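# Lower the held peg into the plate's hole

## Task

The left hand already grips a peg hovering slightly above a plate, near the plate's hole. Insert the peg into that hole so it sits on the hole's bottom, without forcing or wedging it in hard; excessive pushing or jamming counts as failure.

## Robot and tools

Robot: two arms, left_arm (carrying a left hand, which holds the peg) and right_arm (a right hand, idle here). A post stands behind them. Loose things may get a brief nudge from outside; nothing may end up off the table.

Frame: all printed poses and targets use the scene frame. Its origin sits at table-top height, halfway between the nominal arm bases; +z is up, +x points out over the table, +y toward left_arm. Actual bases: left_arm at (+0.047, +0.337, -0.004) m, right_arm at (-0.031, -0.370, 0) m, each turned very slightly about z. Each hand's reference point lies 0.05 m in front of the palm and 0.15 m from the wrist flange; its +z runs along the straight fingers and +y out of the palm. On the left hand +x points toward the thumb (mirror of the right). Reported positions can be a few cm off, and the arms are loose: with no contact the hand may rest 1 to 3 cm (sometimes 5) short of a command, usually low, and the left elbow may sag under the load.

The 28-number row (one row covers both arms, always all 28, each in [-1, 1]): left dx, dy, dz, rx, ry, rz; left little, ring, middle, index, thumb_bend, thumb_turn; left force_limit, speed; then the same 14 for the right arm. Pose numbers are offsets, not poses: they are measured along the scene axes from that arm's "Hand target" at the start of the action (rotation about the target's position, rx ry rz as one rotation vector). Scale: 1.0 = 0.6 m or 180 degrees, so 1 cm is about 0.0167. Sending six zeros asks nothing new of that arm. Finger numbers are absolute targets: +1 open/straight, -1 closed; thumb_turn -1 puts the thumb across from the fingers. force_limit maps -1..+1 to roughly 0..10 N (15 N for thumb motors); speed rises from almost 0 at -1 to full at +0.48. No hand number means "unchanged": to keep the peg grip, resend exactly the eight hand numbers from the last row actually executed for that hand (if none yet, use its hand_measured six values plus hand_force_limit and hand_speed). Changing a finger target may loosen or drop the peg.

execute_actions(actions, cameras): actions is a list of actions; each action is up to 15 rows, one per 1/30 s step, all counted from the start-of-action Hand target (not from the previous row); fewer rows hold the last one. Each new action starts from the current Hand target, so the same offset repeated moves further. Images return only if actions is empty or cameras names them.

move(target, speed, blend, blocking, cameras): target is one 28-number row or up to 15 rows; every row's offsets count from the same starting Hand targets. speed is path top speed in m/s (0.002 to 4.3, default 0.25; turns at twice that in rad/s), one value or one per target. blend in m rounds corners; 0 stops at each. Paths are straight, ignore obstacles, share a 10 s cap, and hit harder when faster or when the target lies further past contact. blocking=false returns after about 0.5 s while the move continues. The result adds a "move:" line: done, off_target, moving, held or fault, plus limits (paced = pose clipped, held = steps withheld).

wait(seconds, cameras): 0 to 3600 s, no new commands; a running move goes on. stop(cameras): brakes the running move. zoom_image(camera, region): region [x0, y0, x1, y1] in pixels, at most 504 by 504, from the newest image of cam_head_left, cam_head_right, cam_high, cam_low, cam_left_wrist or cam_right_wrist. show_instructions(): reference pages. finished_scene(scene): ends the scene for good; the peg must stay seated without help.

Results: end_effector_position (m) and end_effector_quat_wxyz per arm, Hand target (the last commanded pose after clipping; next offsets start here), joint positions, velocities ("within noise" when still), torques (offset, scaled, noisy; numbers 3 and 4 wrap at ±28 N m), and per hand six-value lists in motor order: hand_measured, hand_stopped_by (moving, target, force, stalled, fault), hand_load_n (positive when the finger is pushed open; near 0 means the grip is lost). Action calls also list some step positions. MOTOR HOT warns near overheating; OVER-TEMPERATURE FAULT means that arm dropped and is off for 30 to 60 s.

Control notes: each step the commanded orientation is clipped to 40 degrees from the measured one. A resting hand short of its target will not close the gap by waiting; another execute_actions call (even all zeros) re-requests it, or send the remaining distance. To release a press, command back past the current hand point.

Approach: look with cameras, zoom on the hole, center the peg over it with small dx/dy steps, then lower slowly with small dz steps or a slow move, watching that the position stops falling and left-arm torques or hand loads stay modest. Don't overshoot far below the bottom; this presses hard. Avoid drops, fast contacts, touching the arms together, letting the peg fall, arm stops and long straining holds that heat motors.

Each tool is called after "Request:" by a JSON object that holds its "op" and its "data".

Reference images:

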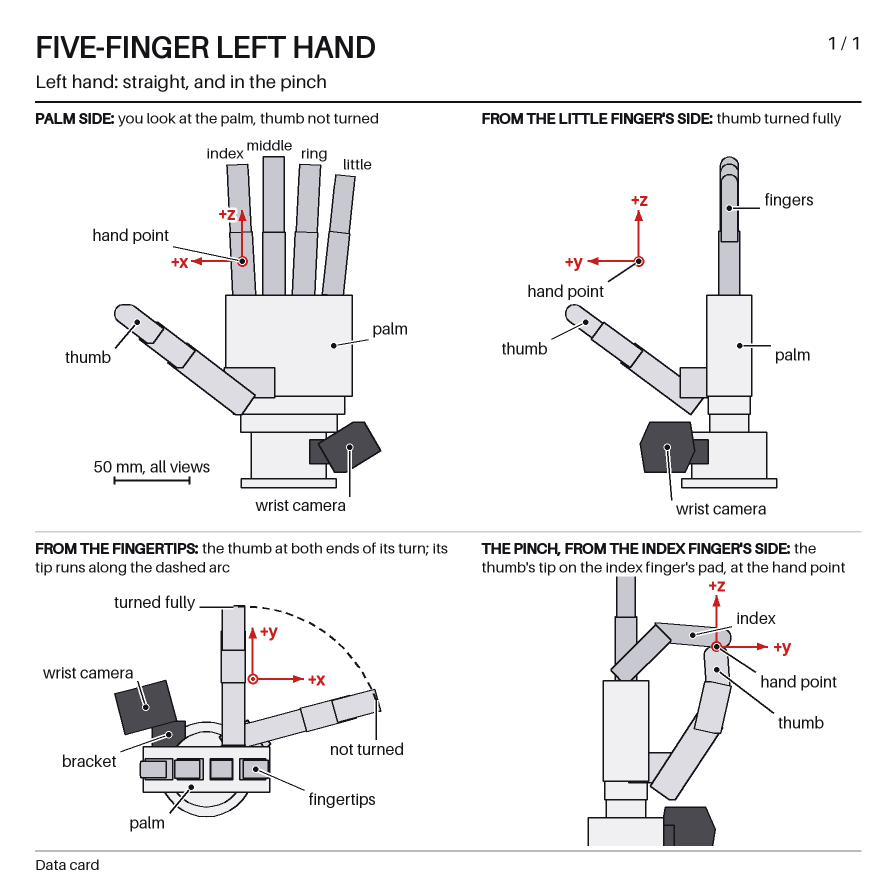

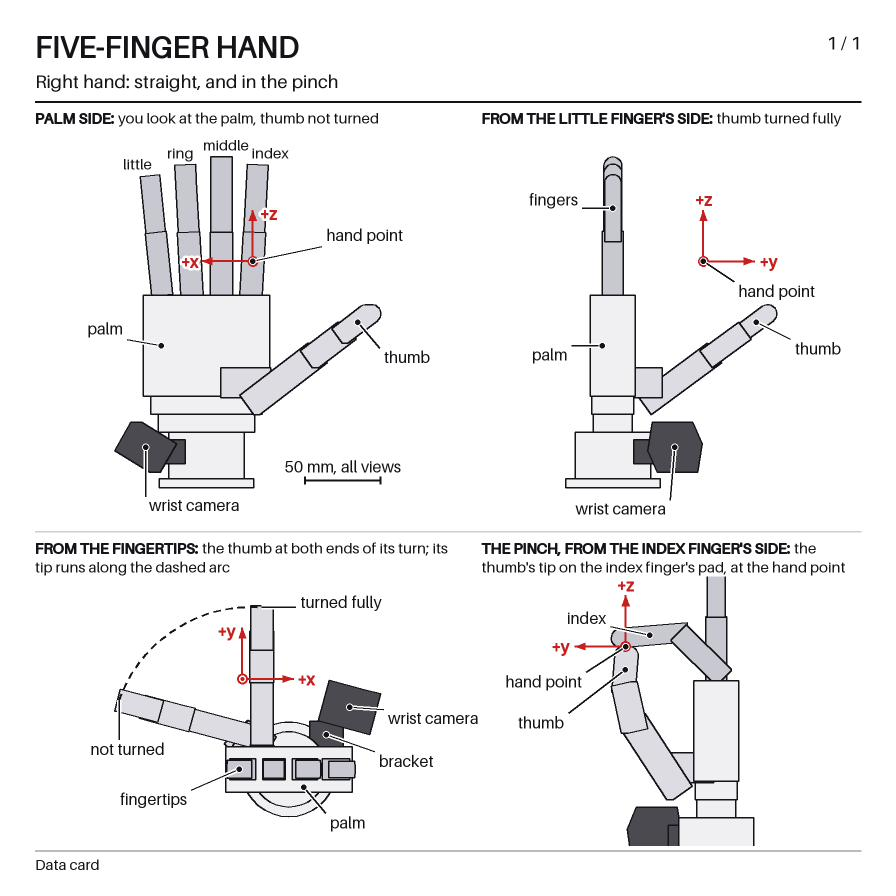

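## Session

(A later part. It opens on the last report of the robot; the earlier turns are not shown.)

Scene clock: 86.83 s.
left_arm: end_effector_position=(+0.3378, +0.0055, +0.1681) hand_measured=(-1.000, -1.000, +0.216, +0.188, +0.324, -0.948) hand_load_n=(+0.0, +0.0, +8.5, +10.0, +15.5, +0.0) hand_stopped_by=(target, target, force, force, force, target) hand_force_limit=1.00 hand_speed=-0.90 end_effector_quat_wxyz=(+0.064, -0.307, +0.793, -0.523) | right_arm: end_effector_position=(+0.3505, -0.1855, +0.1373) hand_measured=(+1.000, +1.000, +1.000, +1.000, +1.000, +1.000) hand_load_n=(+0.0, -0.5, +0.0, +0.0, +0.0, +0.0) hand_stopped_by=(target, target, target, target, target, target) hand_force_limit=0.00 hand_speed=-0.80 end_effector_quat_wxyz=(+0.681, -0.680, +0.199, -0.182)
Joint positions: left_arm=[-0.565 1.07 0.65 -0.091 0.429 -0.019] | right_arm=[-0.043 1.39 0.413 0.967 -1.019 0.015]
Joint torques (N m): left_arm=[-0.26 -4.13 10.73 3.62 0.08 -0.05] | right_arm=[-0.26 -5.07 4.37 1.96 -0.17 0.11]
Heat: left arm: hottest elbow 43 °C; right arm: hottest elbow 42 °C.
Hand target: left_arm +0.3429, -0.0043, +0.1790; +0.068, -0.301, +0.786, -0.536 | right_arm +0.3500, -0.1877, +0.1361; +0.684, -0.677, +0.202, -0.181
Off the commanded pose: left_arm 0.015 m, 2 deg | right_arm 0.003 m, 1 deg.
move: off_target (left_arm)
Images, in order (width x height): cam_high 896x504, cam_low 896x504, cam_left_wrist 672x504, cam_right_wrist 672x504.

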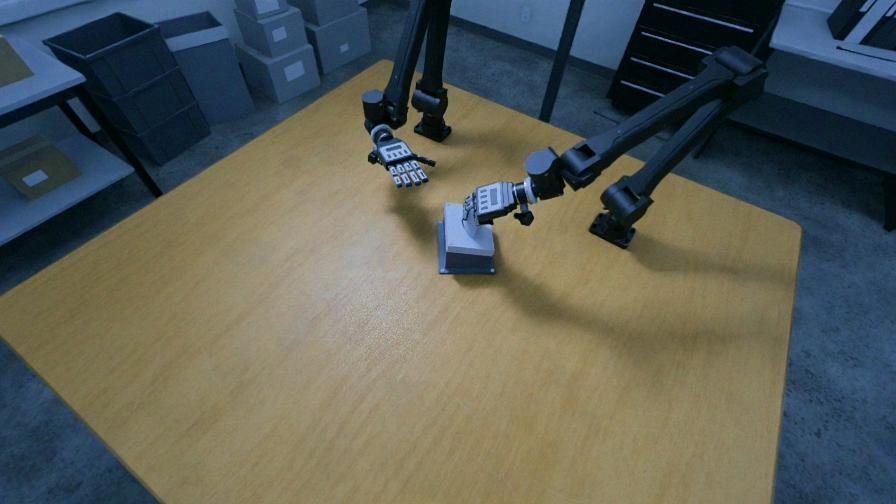

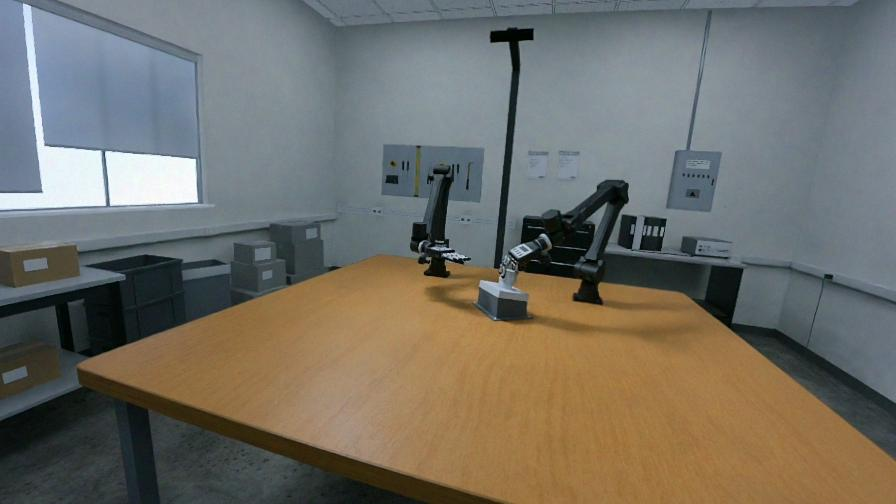

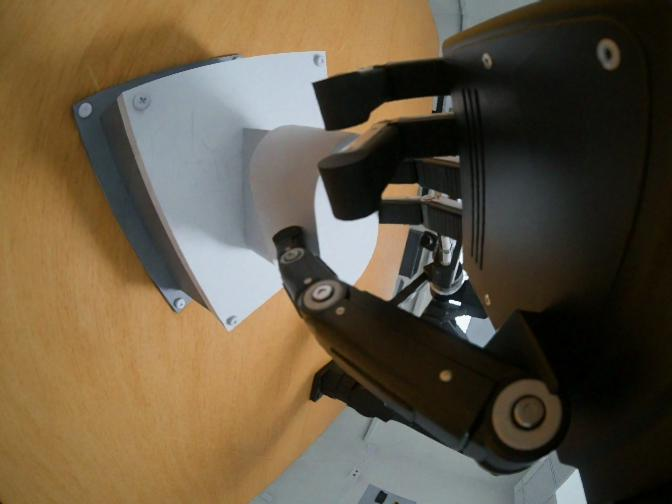

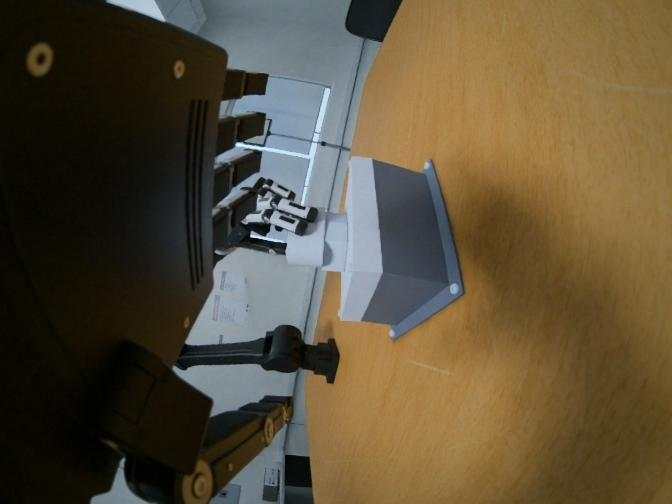

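Request:
{"op": "move", "data": {"target": [0,0,0,0,0,0,-1,-1,0.216,0.188,0.324,-0.948,1.0,-0.9,0.0167,0.1,0.19,-0.1763,0.122,-0.0273,1,1,1,1,1,1,0,-0.8], "speed": 0.2, "cameras": ["cam_right_wrist"]}}

Request:
{"op": "zoom_image", "data": {"camera": "cam_right_wrist", "region": [310, 180, 390, 270]}}

Scene clock: 91.70 s.
left_arm: end_effector_position=(+0.3378, +0.0055, +0.1681) hand_measured=(-1.000, -1.000, +0.216, +0.188, +0.324, -0.948) hand_load_n=(+0.0, +0.0, +8.5, +10.0, +15.5, +0.0) hand_stopped_by=(target, target, force, force, force, target) hand_force_limit=1.00 hand_speed=-0.90 end_effector_quat_wxyz=(+0.064, -0.307, +0.793, -0.523) | right_arm: end_effector_position=(+0.3510, -0.1312, +0.2350) hand_measured=(+1.000, +1.000, +1.000, +1.000, +1.000, +1.000) hand_load_n=(+0.0, -0.5, +0.0, +0.0, -0.5, -0.5) hand_stopped_by=(target, target, target, target, target, target) hand_force_limit=0.00 hand_speed=-0.80 end_effector_quat_wxyz=(-0.413, +0.848, -0.310, +0.117)
Joint positions: left_arm=[-0.565 1.07 0.65 -0.091 0.429 -0.019] | right_arm=[0.302 1.164 1.03 -0.642 -0.448 -0.328]
Joint torques (N m): left_arm=[-0.21 -4.01 10.7 3.59 0.08 -0.04] | right_arm=[1.2 -5.95 10.93 0.27 -0.11 -0.23]
Heat: left arm: hottest elbow 43 °C; right arm: hottest elbow 43 °C.
Hand target: left_arm +0.3429, -0.0043, +0.1790; +0.068, -0.301, +0.786, -0.536 | right_arm +0.3601, -0.1278, +0.2501; -0.415, +0.850, -0.299, +0.127
Off the commanded pose: left_arm 0.015 m, 2 deg | right_arm 0.018 m, 2 deg.
move: off_target (right_arm)

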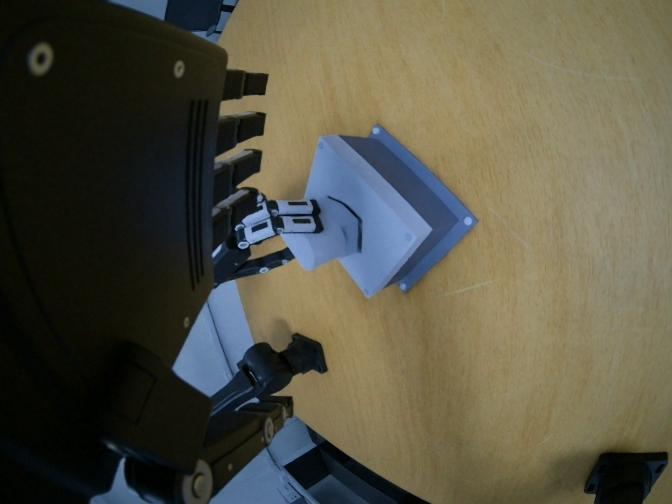

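Scaled by 5.600 from the camera's image (finer frame: 960x720).

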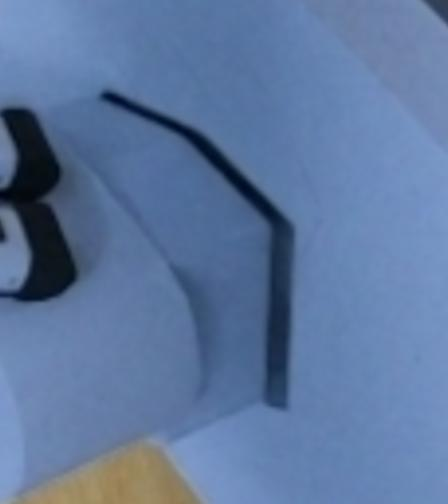

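Request:
{"op": "move", "data": {"target": [-0.0015,-0.01,0.006,0,0,0,-1,-1,0.216,0.188,0.324,-0.948,1.0,-0.9,0,0,0,0,0,0,1,1,1,1,1,1,0,-0.8], "speed": 0.03, "cameras": ["cam_left_wrist","cam_right_wrist","cam_low","cam_high"]}}

Request:
{"op": "zoom_image", "data": {"camera": "cam_right_wrist", "region": [310, 180, 390, 270]}}

Request:
{"op": "zoom_image", "data": {"camera": "cam_left_wrist", "region": [215, 105, 275, 165]}}

Request:
{"op": "zoom_image", "data": {"camera": "cam_left_wrist", "region": [220, 205, 280, 265]}}

Scene clock: 94.97 s.
left_arm: end_effector_position=(+0.3352, +0.0021, +0.1676) hand_measured=(-1.000, -1.000, +0.216, +0.188, +0.324, -0.948) hand_load_n=(+0.0, +0.0, +9.0, +10.0, +15.0, +0.0) hand_stopped_by=(target, target, force, force, force, target) hand_force_limit=1.00 hand_speed=-0.90 end_effector_quat_wxyz=(+0.064, -0.308, +0.793, -0.522) | right_arm: end_effector_position=(+0.3510, -0.1312, +0.2350) hand_measured=(+1.000, +1.000, +1.000, +1.000, +1.000, +1.000) hand_load_n=(+0.0, +0.0, +0.0, -0.5, +0.0, +0.0) hand_stopped_by=(target, target, target, target, target, target) hand_force_limit=0.00 hand_speed=-0.80 end_effector_quat_wxyz=(-0.413, +0.848, -0.310, +0.117)
Joint positions: left_arm=[-0.58 1.07 0.65 -0.091 0.414 -0.027] | right_arm=[0.302 1.164 1.03 -0.642 -0.448 -0.328]
Joint torques (N m): left_arm=[-0.38 -3.9 11.73 3.36 0.09 -0.05] | right_arm=[0.73 -6.01 10.93 0.23 -0.11 -0.22]
Heat: left arm: hottest elbow 43 °C; right arm: hottest elbow 43 °C.
Hand target: left_arm +0.3420, -0.0103, +0.1825; +0.068, -0.301, +0.786, -0.536 | right_arm +0.3601, -0.1278, +0.2501; -0.415, +0.850, -0.299, +0.127
Off the commanded pose: left_arm 0.021 m, 2 deg | right_arm 0.018 m, 2 deg.
move: off_target (left_arm)
Images, in order (width x height): cam_high 896x504, cam_low 896x504, cam_left_wrist 672x504, cam_right_wrist 672x504.

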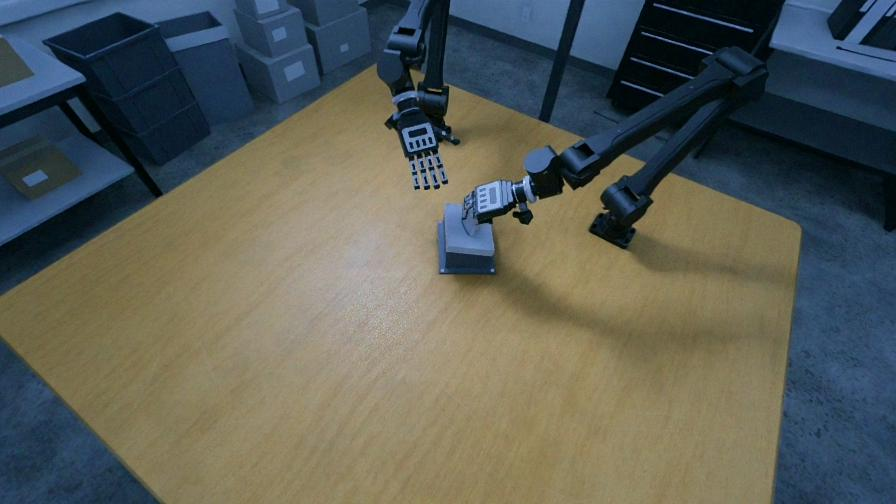

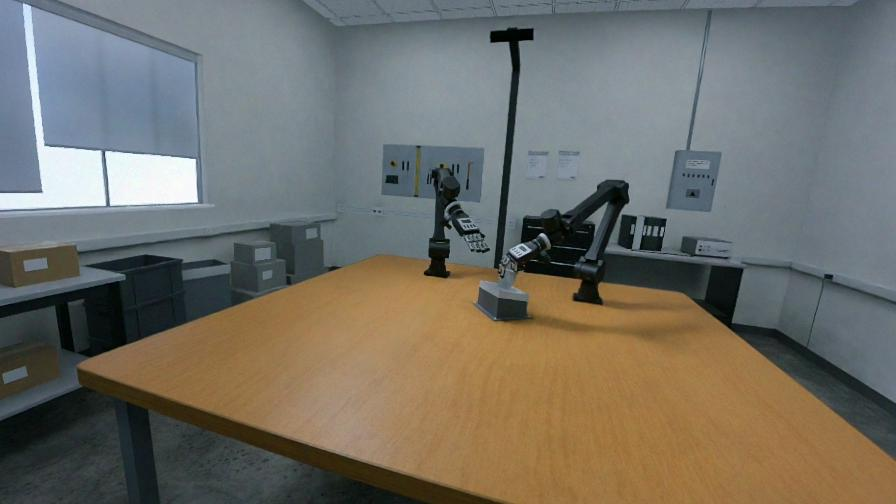

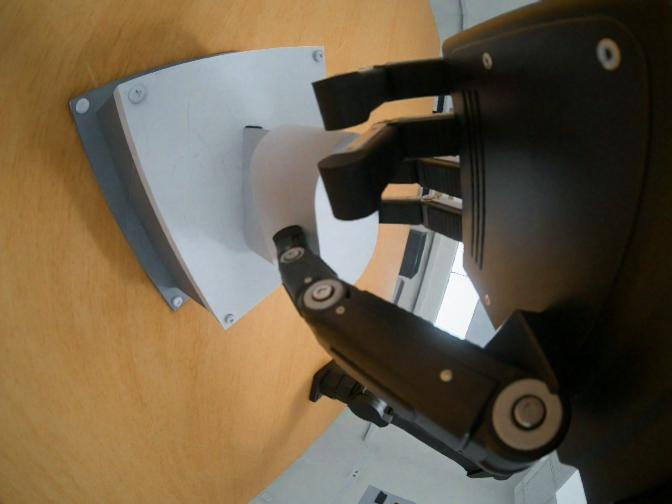

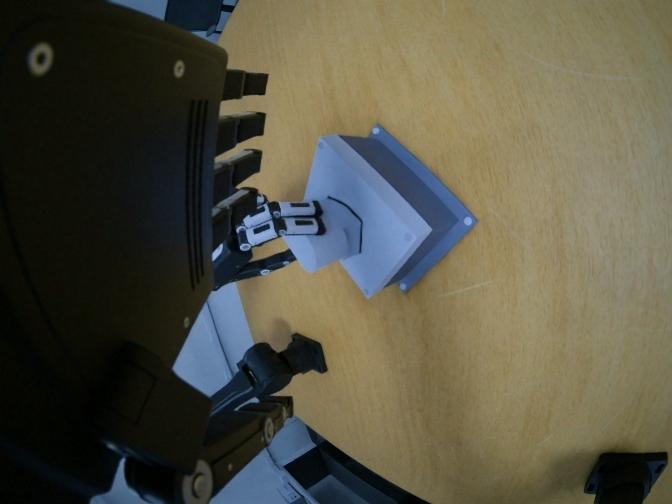

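Scaled by 5.600 from the camera's image (finer frame: 960x720).

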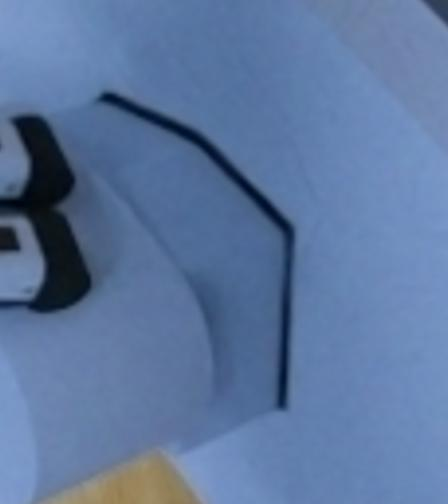

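Scaled by 8.400 from the camera's image (finer frame: 960x720).

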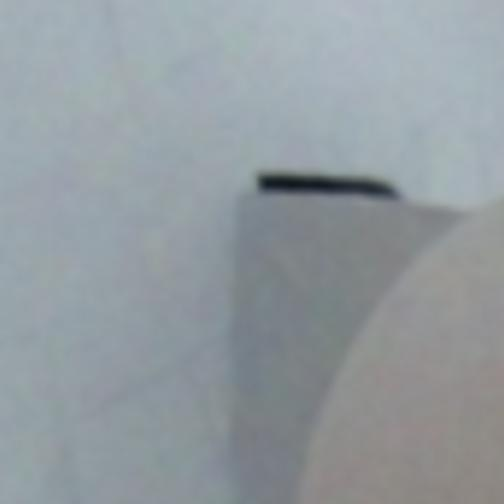

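Scaled by 8.400 from the camera's image (finer frame: 960x720).

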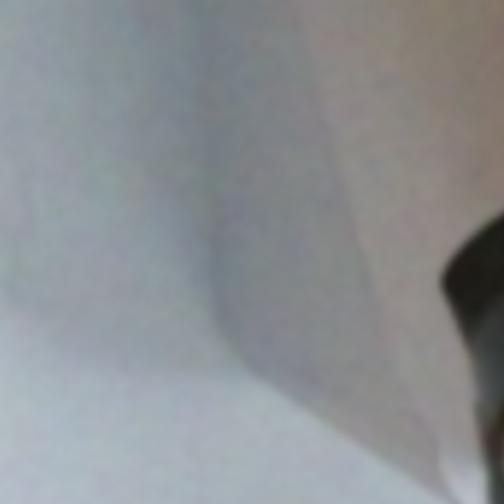

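Request:
{"op": "move", "data": {"target": [0.004,-0.006,0.065,0,0,0,-1,-1,0.216,0.188,0.324,-0.948,1.0,-0.9,0,0,0,0,0,0,1,1,1,1,1,1,0,-0.8], "speed": 0.05, "cameras": []}}

Scene clock: 98.83 s.
left_arm: end_effector_position=(+0.3362, -0.0012, +0.1878) hand_measured=(-1.000, -1.000, +0.216, +0.188, +0.324, -0.948) hand_load_n=(+0.0, +0.0, +8.0, +10.0, +16.5, +0.0) hand_stopped_by=(target, target, force, force, force, target) hand_force_limit=1.00 hand_speed=-0.90 end_effector_quat_wxyz=(+0.061, -0.309, +0.796, -0.517) | right_arm: end_effector_position=(+0.3510, -0.1312, +0.2350) hand_measured=(+1.000, +1.000, +1.000, +1.000, +1.000, +1.000) hand_load_n=(+0.0, +0.0, +0.0, +0.0, +0.0, +0.0) hand_stopped_by=(target, target, target, target, target, target) hand_force_limit=0.00 hand_speed=-0.80 end_effector_quat_wxyz=(-0.413, +0.848, -0.310, +0.117)
Joint positions: left_arm=[-0.586 1.057 0.706 -0.173 0.409 -0.027] | right_arm=[0.302 1.164 1.03 -0.642 -0.448 -0.328]
Joint torques (N m): left_arm=[-0.26 -5.36 14.6 1.73 0.12 -0.07] | right_arm=[0.79 -5.95 10.93 0.23 -0.11 -0.23]
Heat: left arm: hottest elbow 44 °C; right arm: hottest elbow 44 °C.
Hand target: left_arm +0.3446, -0.0139, +0.2217; +0.068, -0.301, +0.786, -0.536 | right_arm +0.3601, -0.1278, +0.2501; -0.415, +0.850, -0.299, +0.127
Off the commanded pose: left_arm 0.037 m, 3 deg | right_arm 0.018 m, 2 deg.
move: off_target (left_arm)

Request:
{"op": "move", "data": {"target": [-0.0115,0.0162,-0.075,0,0,0,-1,-1,0.216,0.188,0.324,-0.948,1.0,-0.9,0,0,0,0,0,0,1,1,1,1,1,1,0,-0.8], "speed": 0.05, "cameras": ["cam_left_wrist","cam_right_wrist","cam_low","cam_high"]}}

Request:
{"op": "zoom_image", "data": {"camera": "cam_right_wrist", "region": [310, 180, 390, 270]}}

Request:
{"op": "zoom_image", "data": {"camera": "cam_left_wrist", "region": [215, 105, 275, 165]}}

Request:
{"op": "zoom_image", "data": {"camera": "cam_left_wrist", "region": [220, 205, 280, 265]}}

Scene clock: 101.83 s.
left_arm: end_effector_position=(+0.3352, -0.0005, +0.1724) hand_measured=(-1.000, -1.000, +0.216, +0.188, +0.324, -0.948) hand_load_n=(+0.0, +0.0, +8.5, +10.0, +16.0, +0.0) hand_stopped_by=(target, target, force, force, force, target) hand_force_limit=1.00 hand_speed=-0.90 end_effector_quat_wxyz=(+0.066, -0.305, +0.792, -0.525) | right_arm: end_effector_position=(+0.3510, -0.1312, +0.2350) hand_measured=(+1.000, +1.000, +1.000, +1.000, +1.000, +1.000) hand_load_n=(-0.5, +0.0, -0.5, +0.0, +0.0, +0.0) hand_stopped_by=(target, target, target, target, target, target) hand_force_limit=0.00 hand_speed=-0.80 end_effector_quat_wxyz=(-0.413, +0.848, -0.310, +0.117)
Joint positions: left_arm=[-0.586 1.066 0.657 -0.092 0.409 -0.027] | right_arm=[0.302 1.164 1.03 -0.642 -0.448 -0.328]
Joint torques (N m): left_arm=[0.67 -4.48 9.02 3.9 0.52 -0.01] | right_arm=[0.79 -6.01 10.92 0.24 -0.1 -0.22]
Heat: left arm: hottest elbow 44 °C; right arm: hottest elbow 44 °C.
Hand target: left_arm +0.3376, -0.0041, +0.1767; +0.068, -0.301, +0.786, -0.536 | right_arm +0.3601, -0.1278, +0.2501; -0.415, +0.850, -0.299, +0.127
Off the commanded pose: left_arm 0.006 m, 2 deg | right_arm 0.018 m, 2 deg.
move: done
Images, in order (width x height): cam_high 896x504, cam_low 896x504, cam_left_wrist 672x504, cam_right_wrist 672x504.

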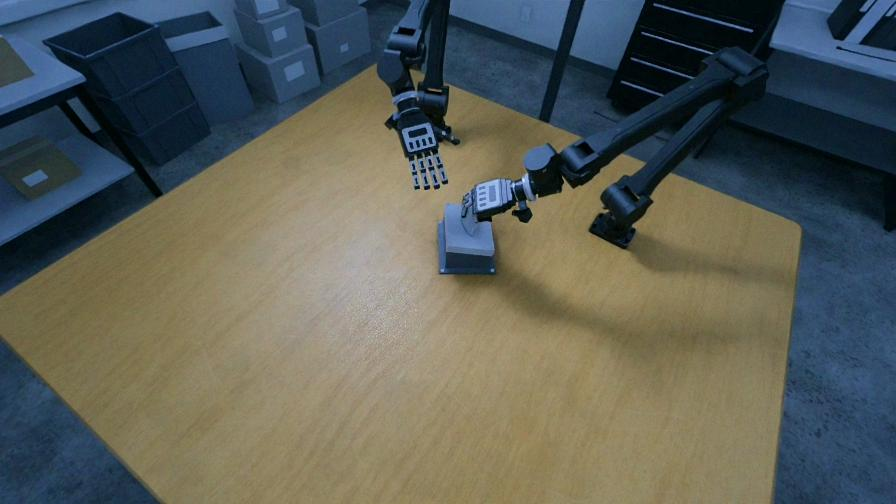

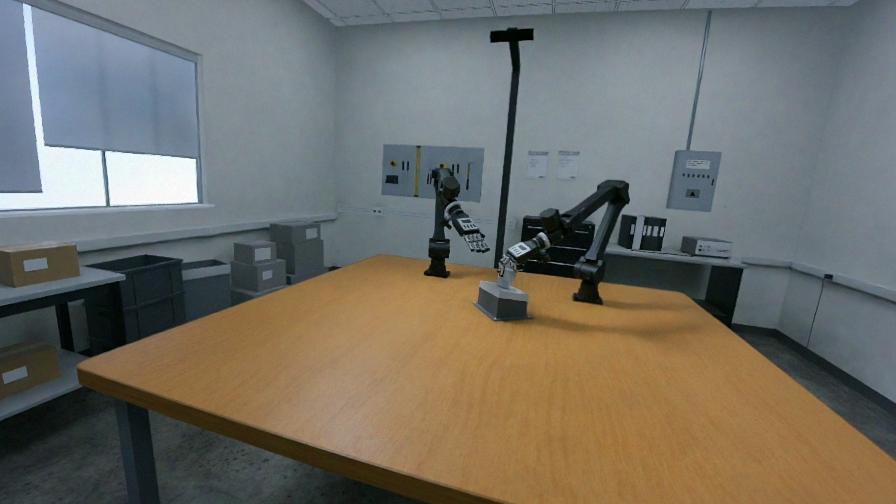

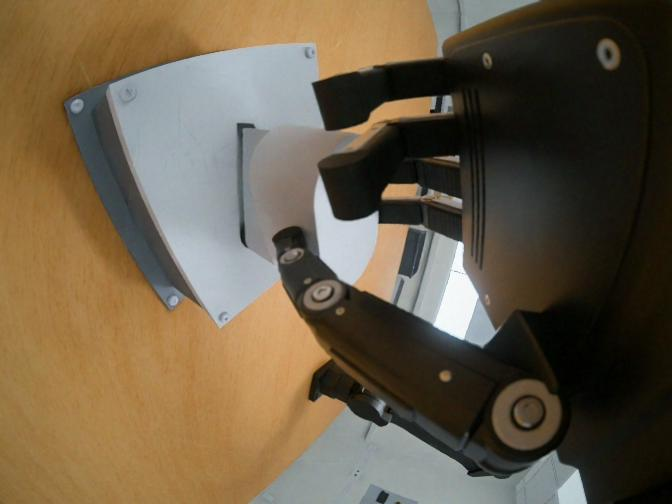

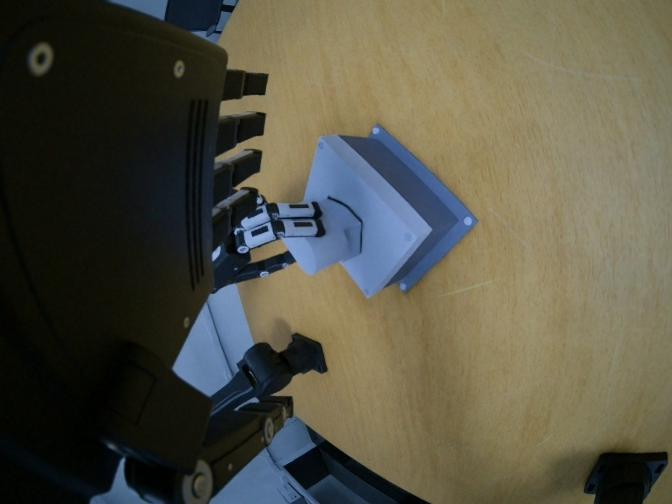

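Scaled by 5.600 from the camera's image (finer frame: 960x720).

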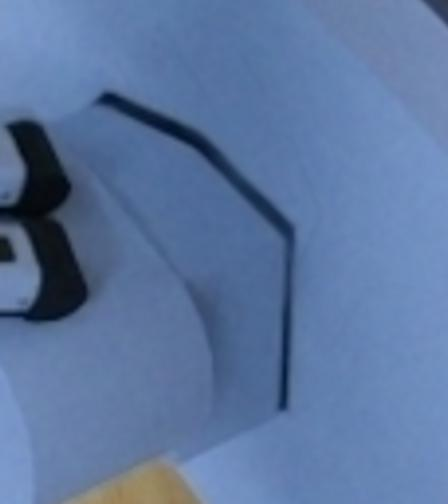

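Scaled by 8.400 from the camera's image (finer frame: 960x720).

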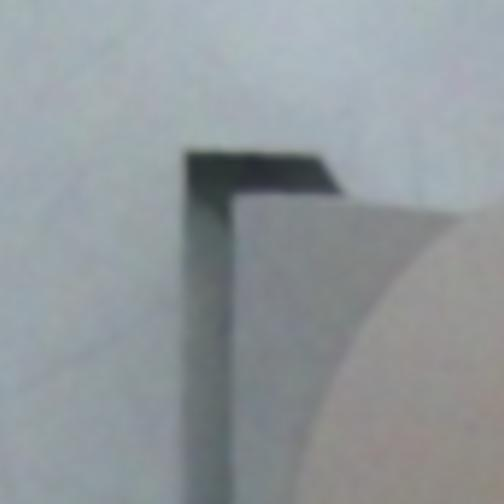

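Scaled by 8.400 from the camera's image (finer frame: 960x720).

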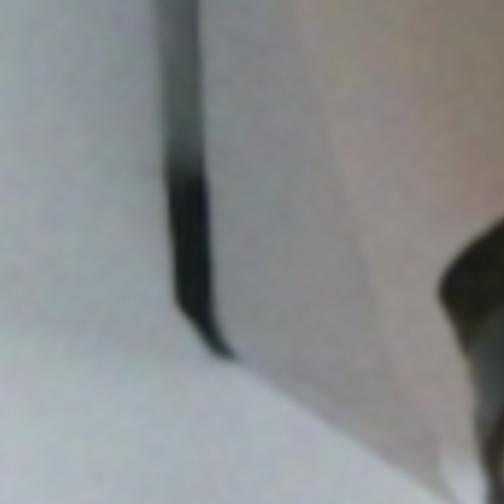

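Request:
{"op": "move", "data": {"target": [0.006,0.0082,-0.0058,0,0,0.0041,-1,-1,0.216,0.188,0.324,-0.948,1.0,-0.9,0,0,0,0,0,0,1,1,1,1,1,1,0,-0.8], "speed": 0.03, "cameras": ["cam_left_wrist","cam_right_wrist"]}}

Request:
{"op": "zoom_image", "data": {"camera": "cam_right_wrist", "region": [310, 180, 390, 270]}}

Request:
{"op": "zoom_image", "data": {"camera": "cam_left_wrist", "region": [215, 105, 275, 165]}}

Request:
{"op": "zoom_image", "data": {"camera": "cam_left_wrist", "region": [220, 205, 280, 265]}}

Scene clock: 104.60 s.
left_arm: end_effector_position=(+0.3353, +0.0010, +0.1696) hand_measured=(-1.000, -1.000, +0.216, +0.188, +0.324, -0.948) hand_load_n=(+0.0, +0.0, +8.5, +10.0, +16.0, +0.0) hand_stopped_by=(target, target, force, force, force, target) hand_force_limit=1.00 hand_speed=-0.90 end_effector_quat_wxyz=(+0.067, -0.306, +0.791, -0.525) | right_arm: end_effector_position=(+0.3510, -0.1312, +0.2350) hand_measured=(+1.000, +1.000, +1.000, +1.000, +1.000, +1.000) hand_load_n=(+0.0, +0.0, +0.0, +0.0, +0.0, +0.0) hand_stopped_by=(target, target, target, target, target, target) hand_force_limit=0.00 hand_speed=-0.80 end_effector_quat_wxyz=(-0.413, +0.848, -0.310, +0.117)
Joint positions: left_arm=[-0.583 1.066 0.649 -0.083 0.409 -0.027] | right_arm=[0.302 1.164 1.03 -0.642 -0.448 -0.328]
Joint torques (N m): left_arm=[1.61 -4.37 8.88 3.93 0.56 0] | right_arm=[0.79 -5.95 10.92 0.23 -0.1 -0.22]
Heat: left arm: hottest elbow 44 °C; right arm: hottest elbow 44 °C.
Hand target: left_arm +0.3411, +0.0008, +0.1732; +0.072, -0.306, +0.784, -0.536 | right_arm +0.3601, -0.1278, +0.2501; -0.415, +0.850, -0.299, +0.127
Off the commanded pose: left_arm 0.007 m, 2 deg | right_arm 0.018 m, 2 deg.
move: done

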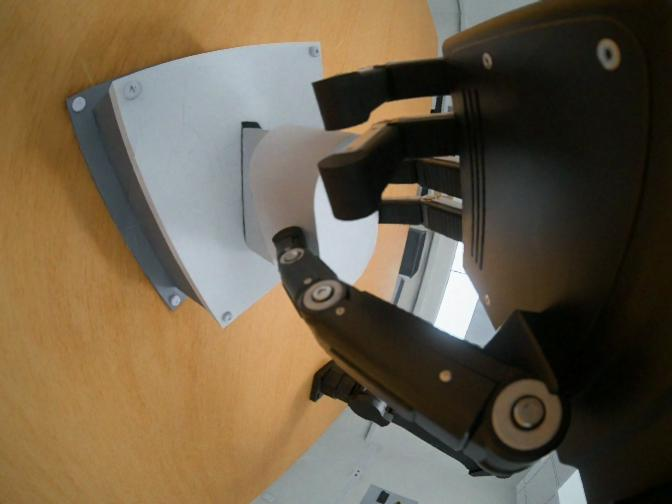

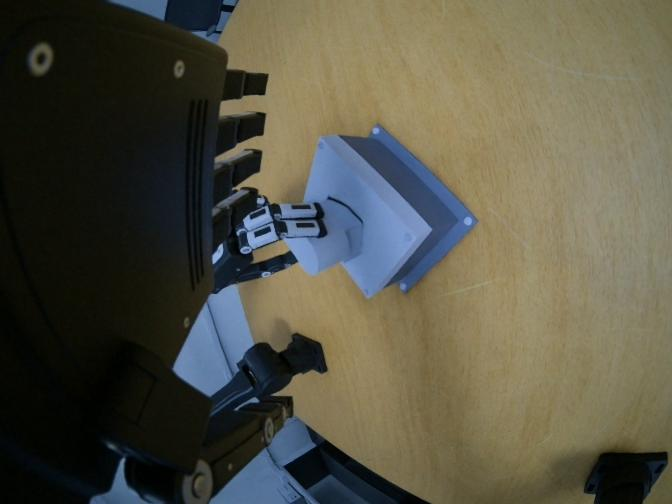

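Scaled by 5.600 from the camera's image (finer frame: 960x720).

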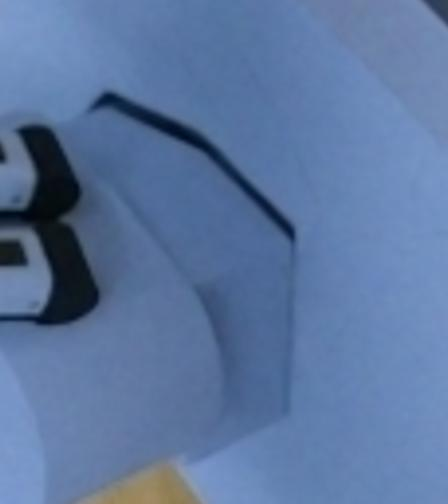

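Scaled by 8.400 from the camera's image (finer frame: 960x720).

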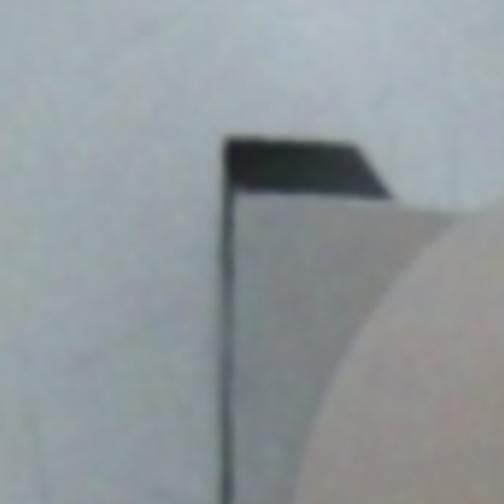

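Scaled by 8.400 from the camera's image (finer frame: 960x720).

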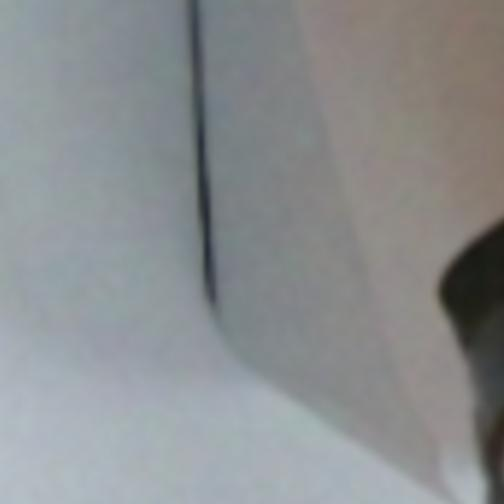

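Request:
{"op": "move", "data": {"target": [0.0028,0,-0.0025,0,0,0.0,-1,-1,0.216,0.188,0.324,-0.948,1.0,-0.9,0,0,0,0,0,0,1,1,1,1,1,1,0,-0.8], "speed": 0.02, "cameras": ["cam_left_wrist","cam_right_wrist"]}}

Request:
{"op": "zoom_image", "data": {"camera": "cam_right_wrist", "region": [310, 180, 390, 270]}}

Request:
{"op": "zoom_image", "data": {"camera": "cam_left_wrist", "region": [215, 105, 275, 165]}}

Request:
{"op": "zoom_image", "data": {"camera": "cam_left_wrist", "region": [220, 205, 280, 265]}}

Scene clock: 109.27 s.
left_arm: end_effector_position=(+0.3368, +0.0008, +0.1693) hand_measured=(-1.000, -1.000, +0.216, +0.188, +0.324, -0.948) hand_load_n=(+0.0, +0.0, +8.5, +10.0, +16.0, +0.0) hand_stopped_by=(target, target, force, force, force, target) hand_force_limit=1.00 hand_speed=-0.90 end_effector_quat_wxyz=(+0.067, -0.306, +0.791, -0.526) | right_arm: end_effector_position=(+0.3510, -0.1312, +0.2350) hand_measured=(+1.000, +1.000, +1.000, +1.000, +1.000, +1.000) hand_load_n=(+0.0, -0.5, +0.0, -0.5, +0.0, -0.5) hand_stopped_by=(target, target, target, target, target, target) hand_force_limit=0.00 hand_speed=-0.80 end_effector_quat_wxyz=(-0.413, +0.848, -0.310, +0.117)
Joint positions: left_arm=[-0.58 1.07 0.649 -0.076 0.413 -0.027] | right_arm=[0.302 1.164 1.03 -0.642 -0.448 -0.328]
Joint torques (N m): left_arm=[1.61 -4.25 8.84 3.88 0.53 0.02] | right_arm=[0.79 -5.95 10.92 0.24 -0.11 -0.22]
Heat: left arm: hottest elbow 43 °C; right arm: hottest elbow 45 °C.
Hand target: left_arm +0.3428, +0.0007, +0.1716; +0.072, -0.306, +0.784, -0.536 | right_arm +0.3601, -0.1278, +0.2501; -0.415, +0.850, -0.299, +0.127
Off the commanded pose: left_arm 0.006 m, 1 deg | right_arm 0.018 m, 2 deg.
move: done

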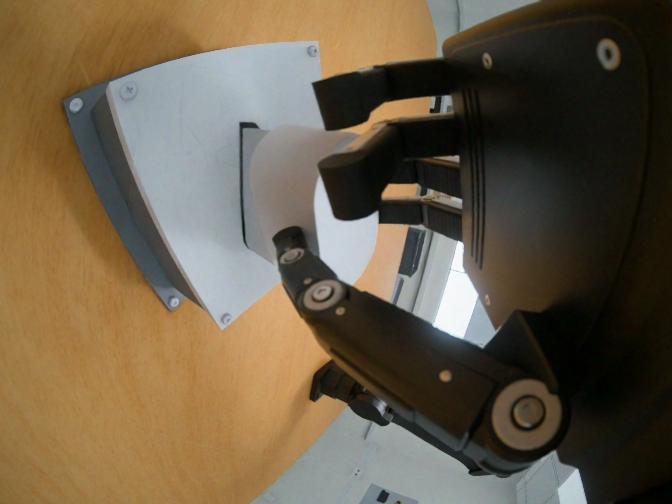

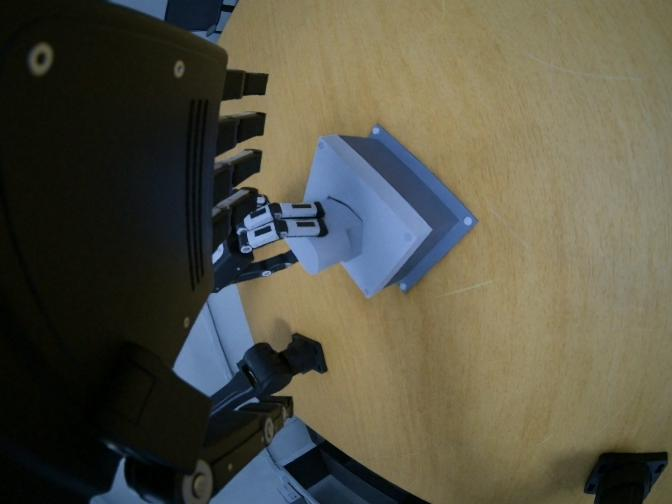

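Scaled by 5.600 from the camera's image (finer frame: 960x720).

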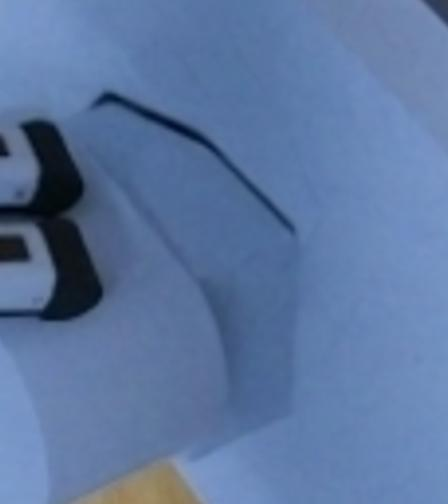

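Scaled by 8.400 from the camera's image (finer frame: 960x720).

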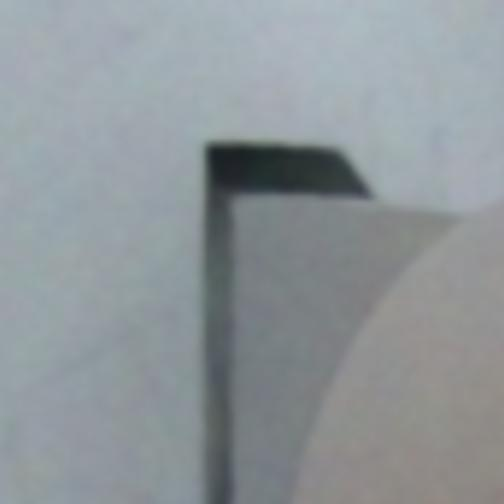

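Scaled by 8.400 from the camera's image (finer frame: 960x720).

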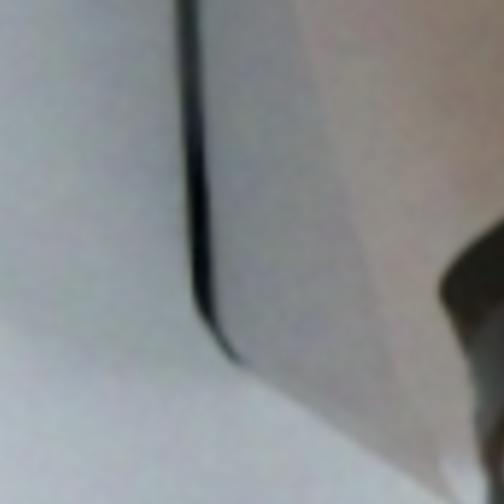

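Request:
{"op": "move", "data": {"target": [0.0032,0.0028,0,0,0,0.002,-1,-1,0.216,0.188,0.324,-0.948,1.0,-0.9,0,0,0,0,0,0,1,1,1,1,1,1,0,-0.8], "speed": 0.02, "cameras": ["cam_left_wrist","cam_right_wrist"]}}

Request:
{"op": "zoom_image", "data": {"camera": "cam_right_wrist", "region": [310, 180, 390, 270]}}

Request:
{"op": "zoom_image", "data": {"camera": "cam_left_wrist", "region": [215, 105, 275, 165]}}

Request:
{"op": "zoom_image", "data": {"camera": "cam_left_wrist", "region": [220, 205, 280, 265]}}

Scene clock: 112.03 s.
left_arm: end_effector_position=(+0.3386, +0.0024, +0.1693) hand_measured=(-1.000, -1.000, +0.216, +0.188, +0.324, -0.948) hand_load_n=(+0.0, +0.0, +8.5, +10.0, +16.0, +0.0) hand_stopped_by=(target, target, force, force, force, target) hand_force_limit=1.00 hand_speed=-0.90 end_effector_quat_wxyz=(+0.068, -0.308, +0.790, -0.526) | right_arm: end_effector_position=(+0.3510, -0.1312, +0.2350) hand_measured=(+1.000, +1.000, +1.000, +1.000, +1.000, +1.000) hand_load_n=(+0.0, +0.0, +0.0, +0.0, +0.0, +0.0) hand_stopped_by=(target, target, target, target, target, target) hand_force_limit=0.00 hand_speed=-0.80 end_effector_quat_wxyz=(-0.413, +0.848, -0.310, +0.117)
Joint positions: left_arm=[-0.575 1.07 0.649 -0.076 0.413 -0.027] | right_arm=[0.302 1.164 1.03 -0.642 -0.448 -0.328]
Joint torques (N m): left_arm=[1.61 -4.13 8.84 3.88 0.5 0.01] | right_arm=[0.79 -6.01 10.93 0.24 -0.11 -0.23]
Heat: left arm: hottest elbow 43 °C; right arm: hottest elbow 45 °C.
Hand target: left_arm +0.3449, +0.0025, +0.1716; +0.073, -0.308, +0.783, -0.536 | right_arm +0.3601, -0.1278, +0.2501; -0.415, +0.850, -0.299, +0.127
Off the commanded pose: left_arm 0.007 m, 1 deg | right_arm 0.018 m, 2 deg.
move: done

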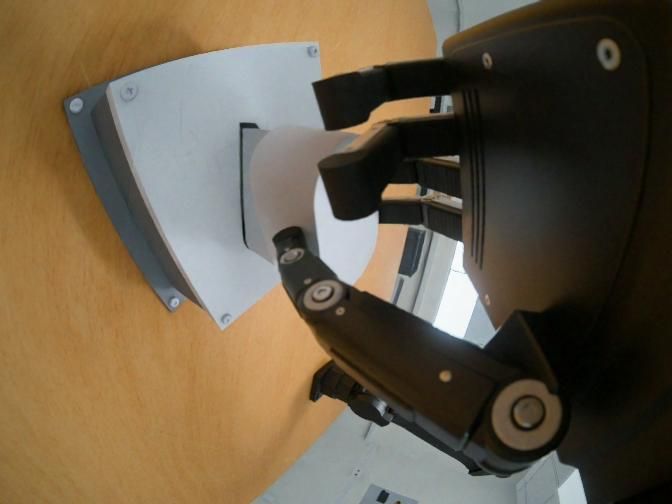

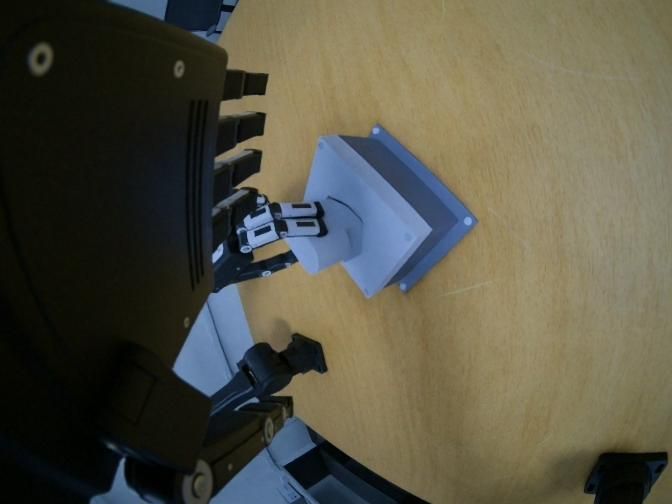

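Scaled by 5.600 from the camera's image (finer frame: 960x720).

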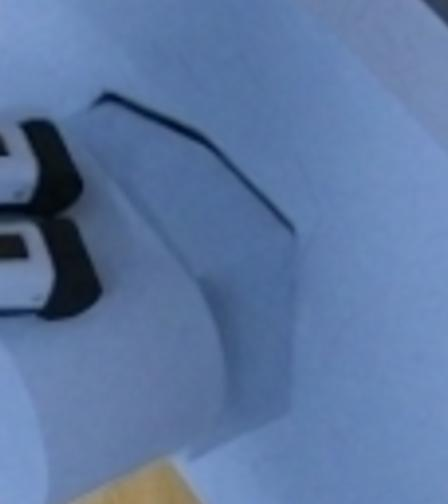

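Scaled by 8.400 from the camera's image (finer frame: 960x720).

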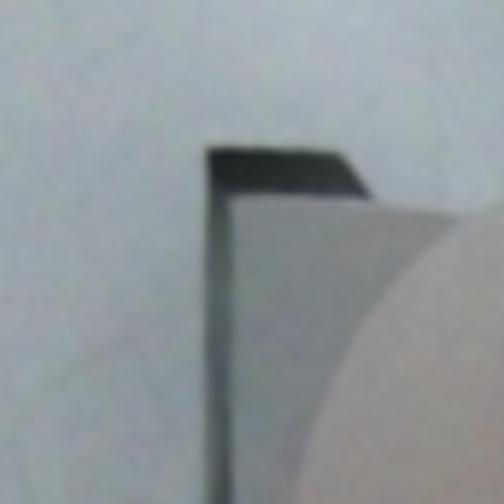

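Scaled by 8.400 from the camera's image (finer frame: 960x720).

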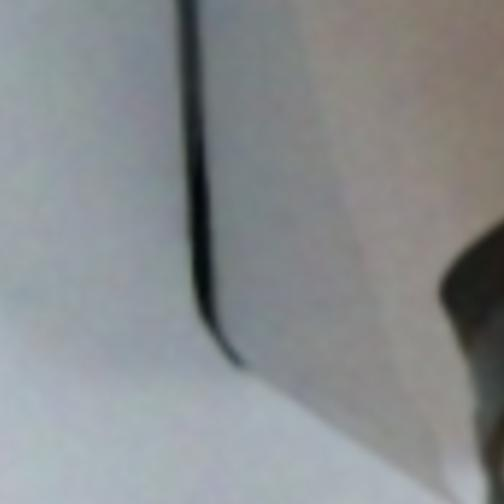

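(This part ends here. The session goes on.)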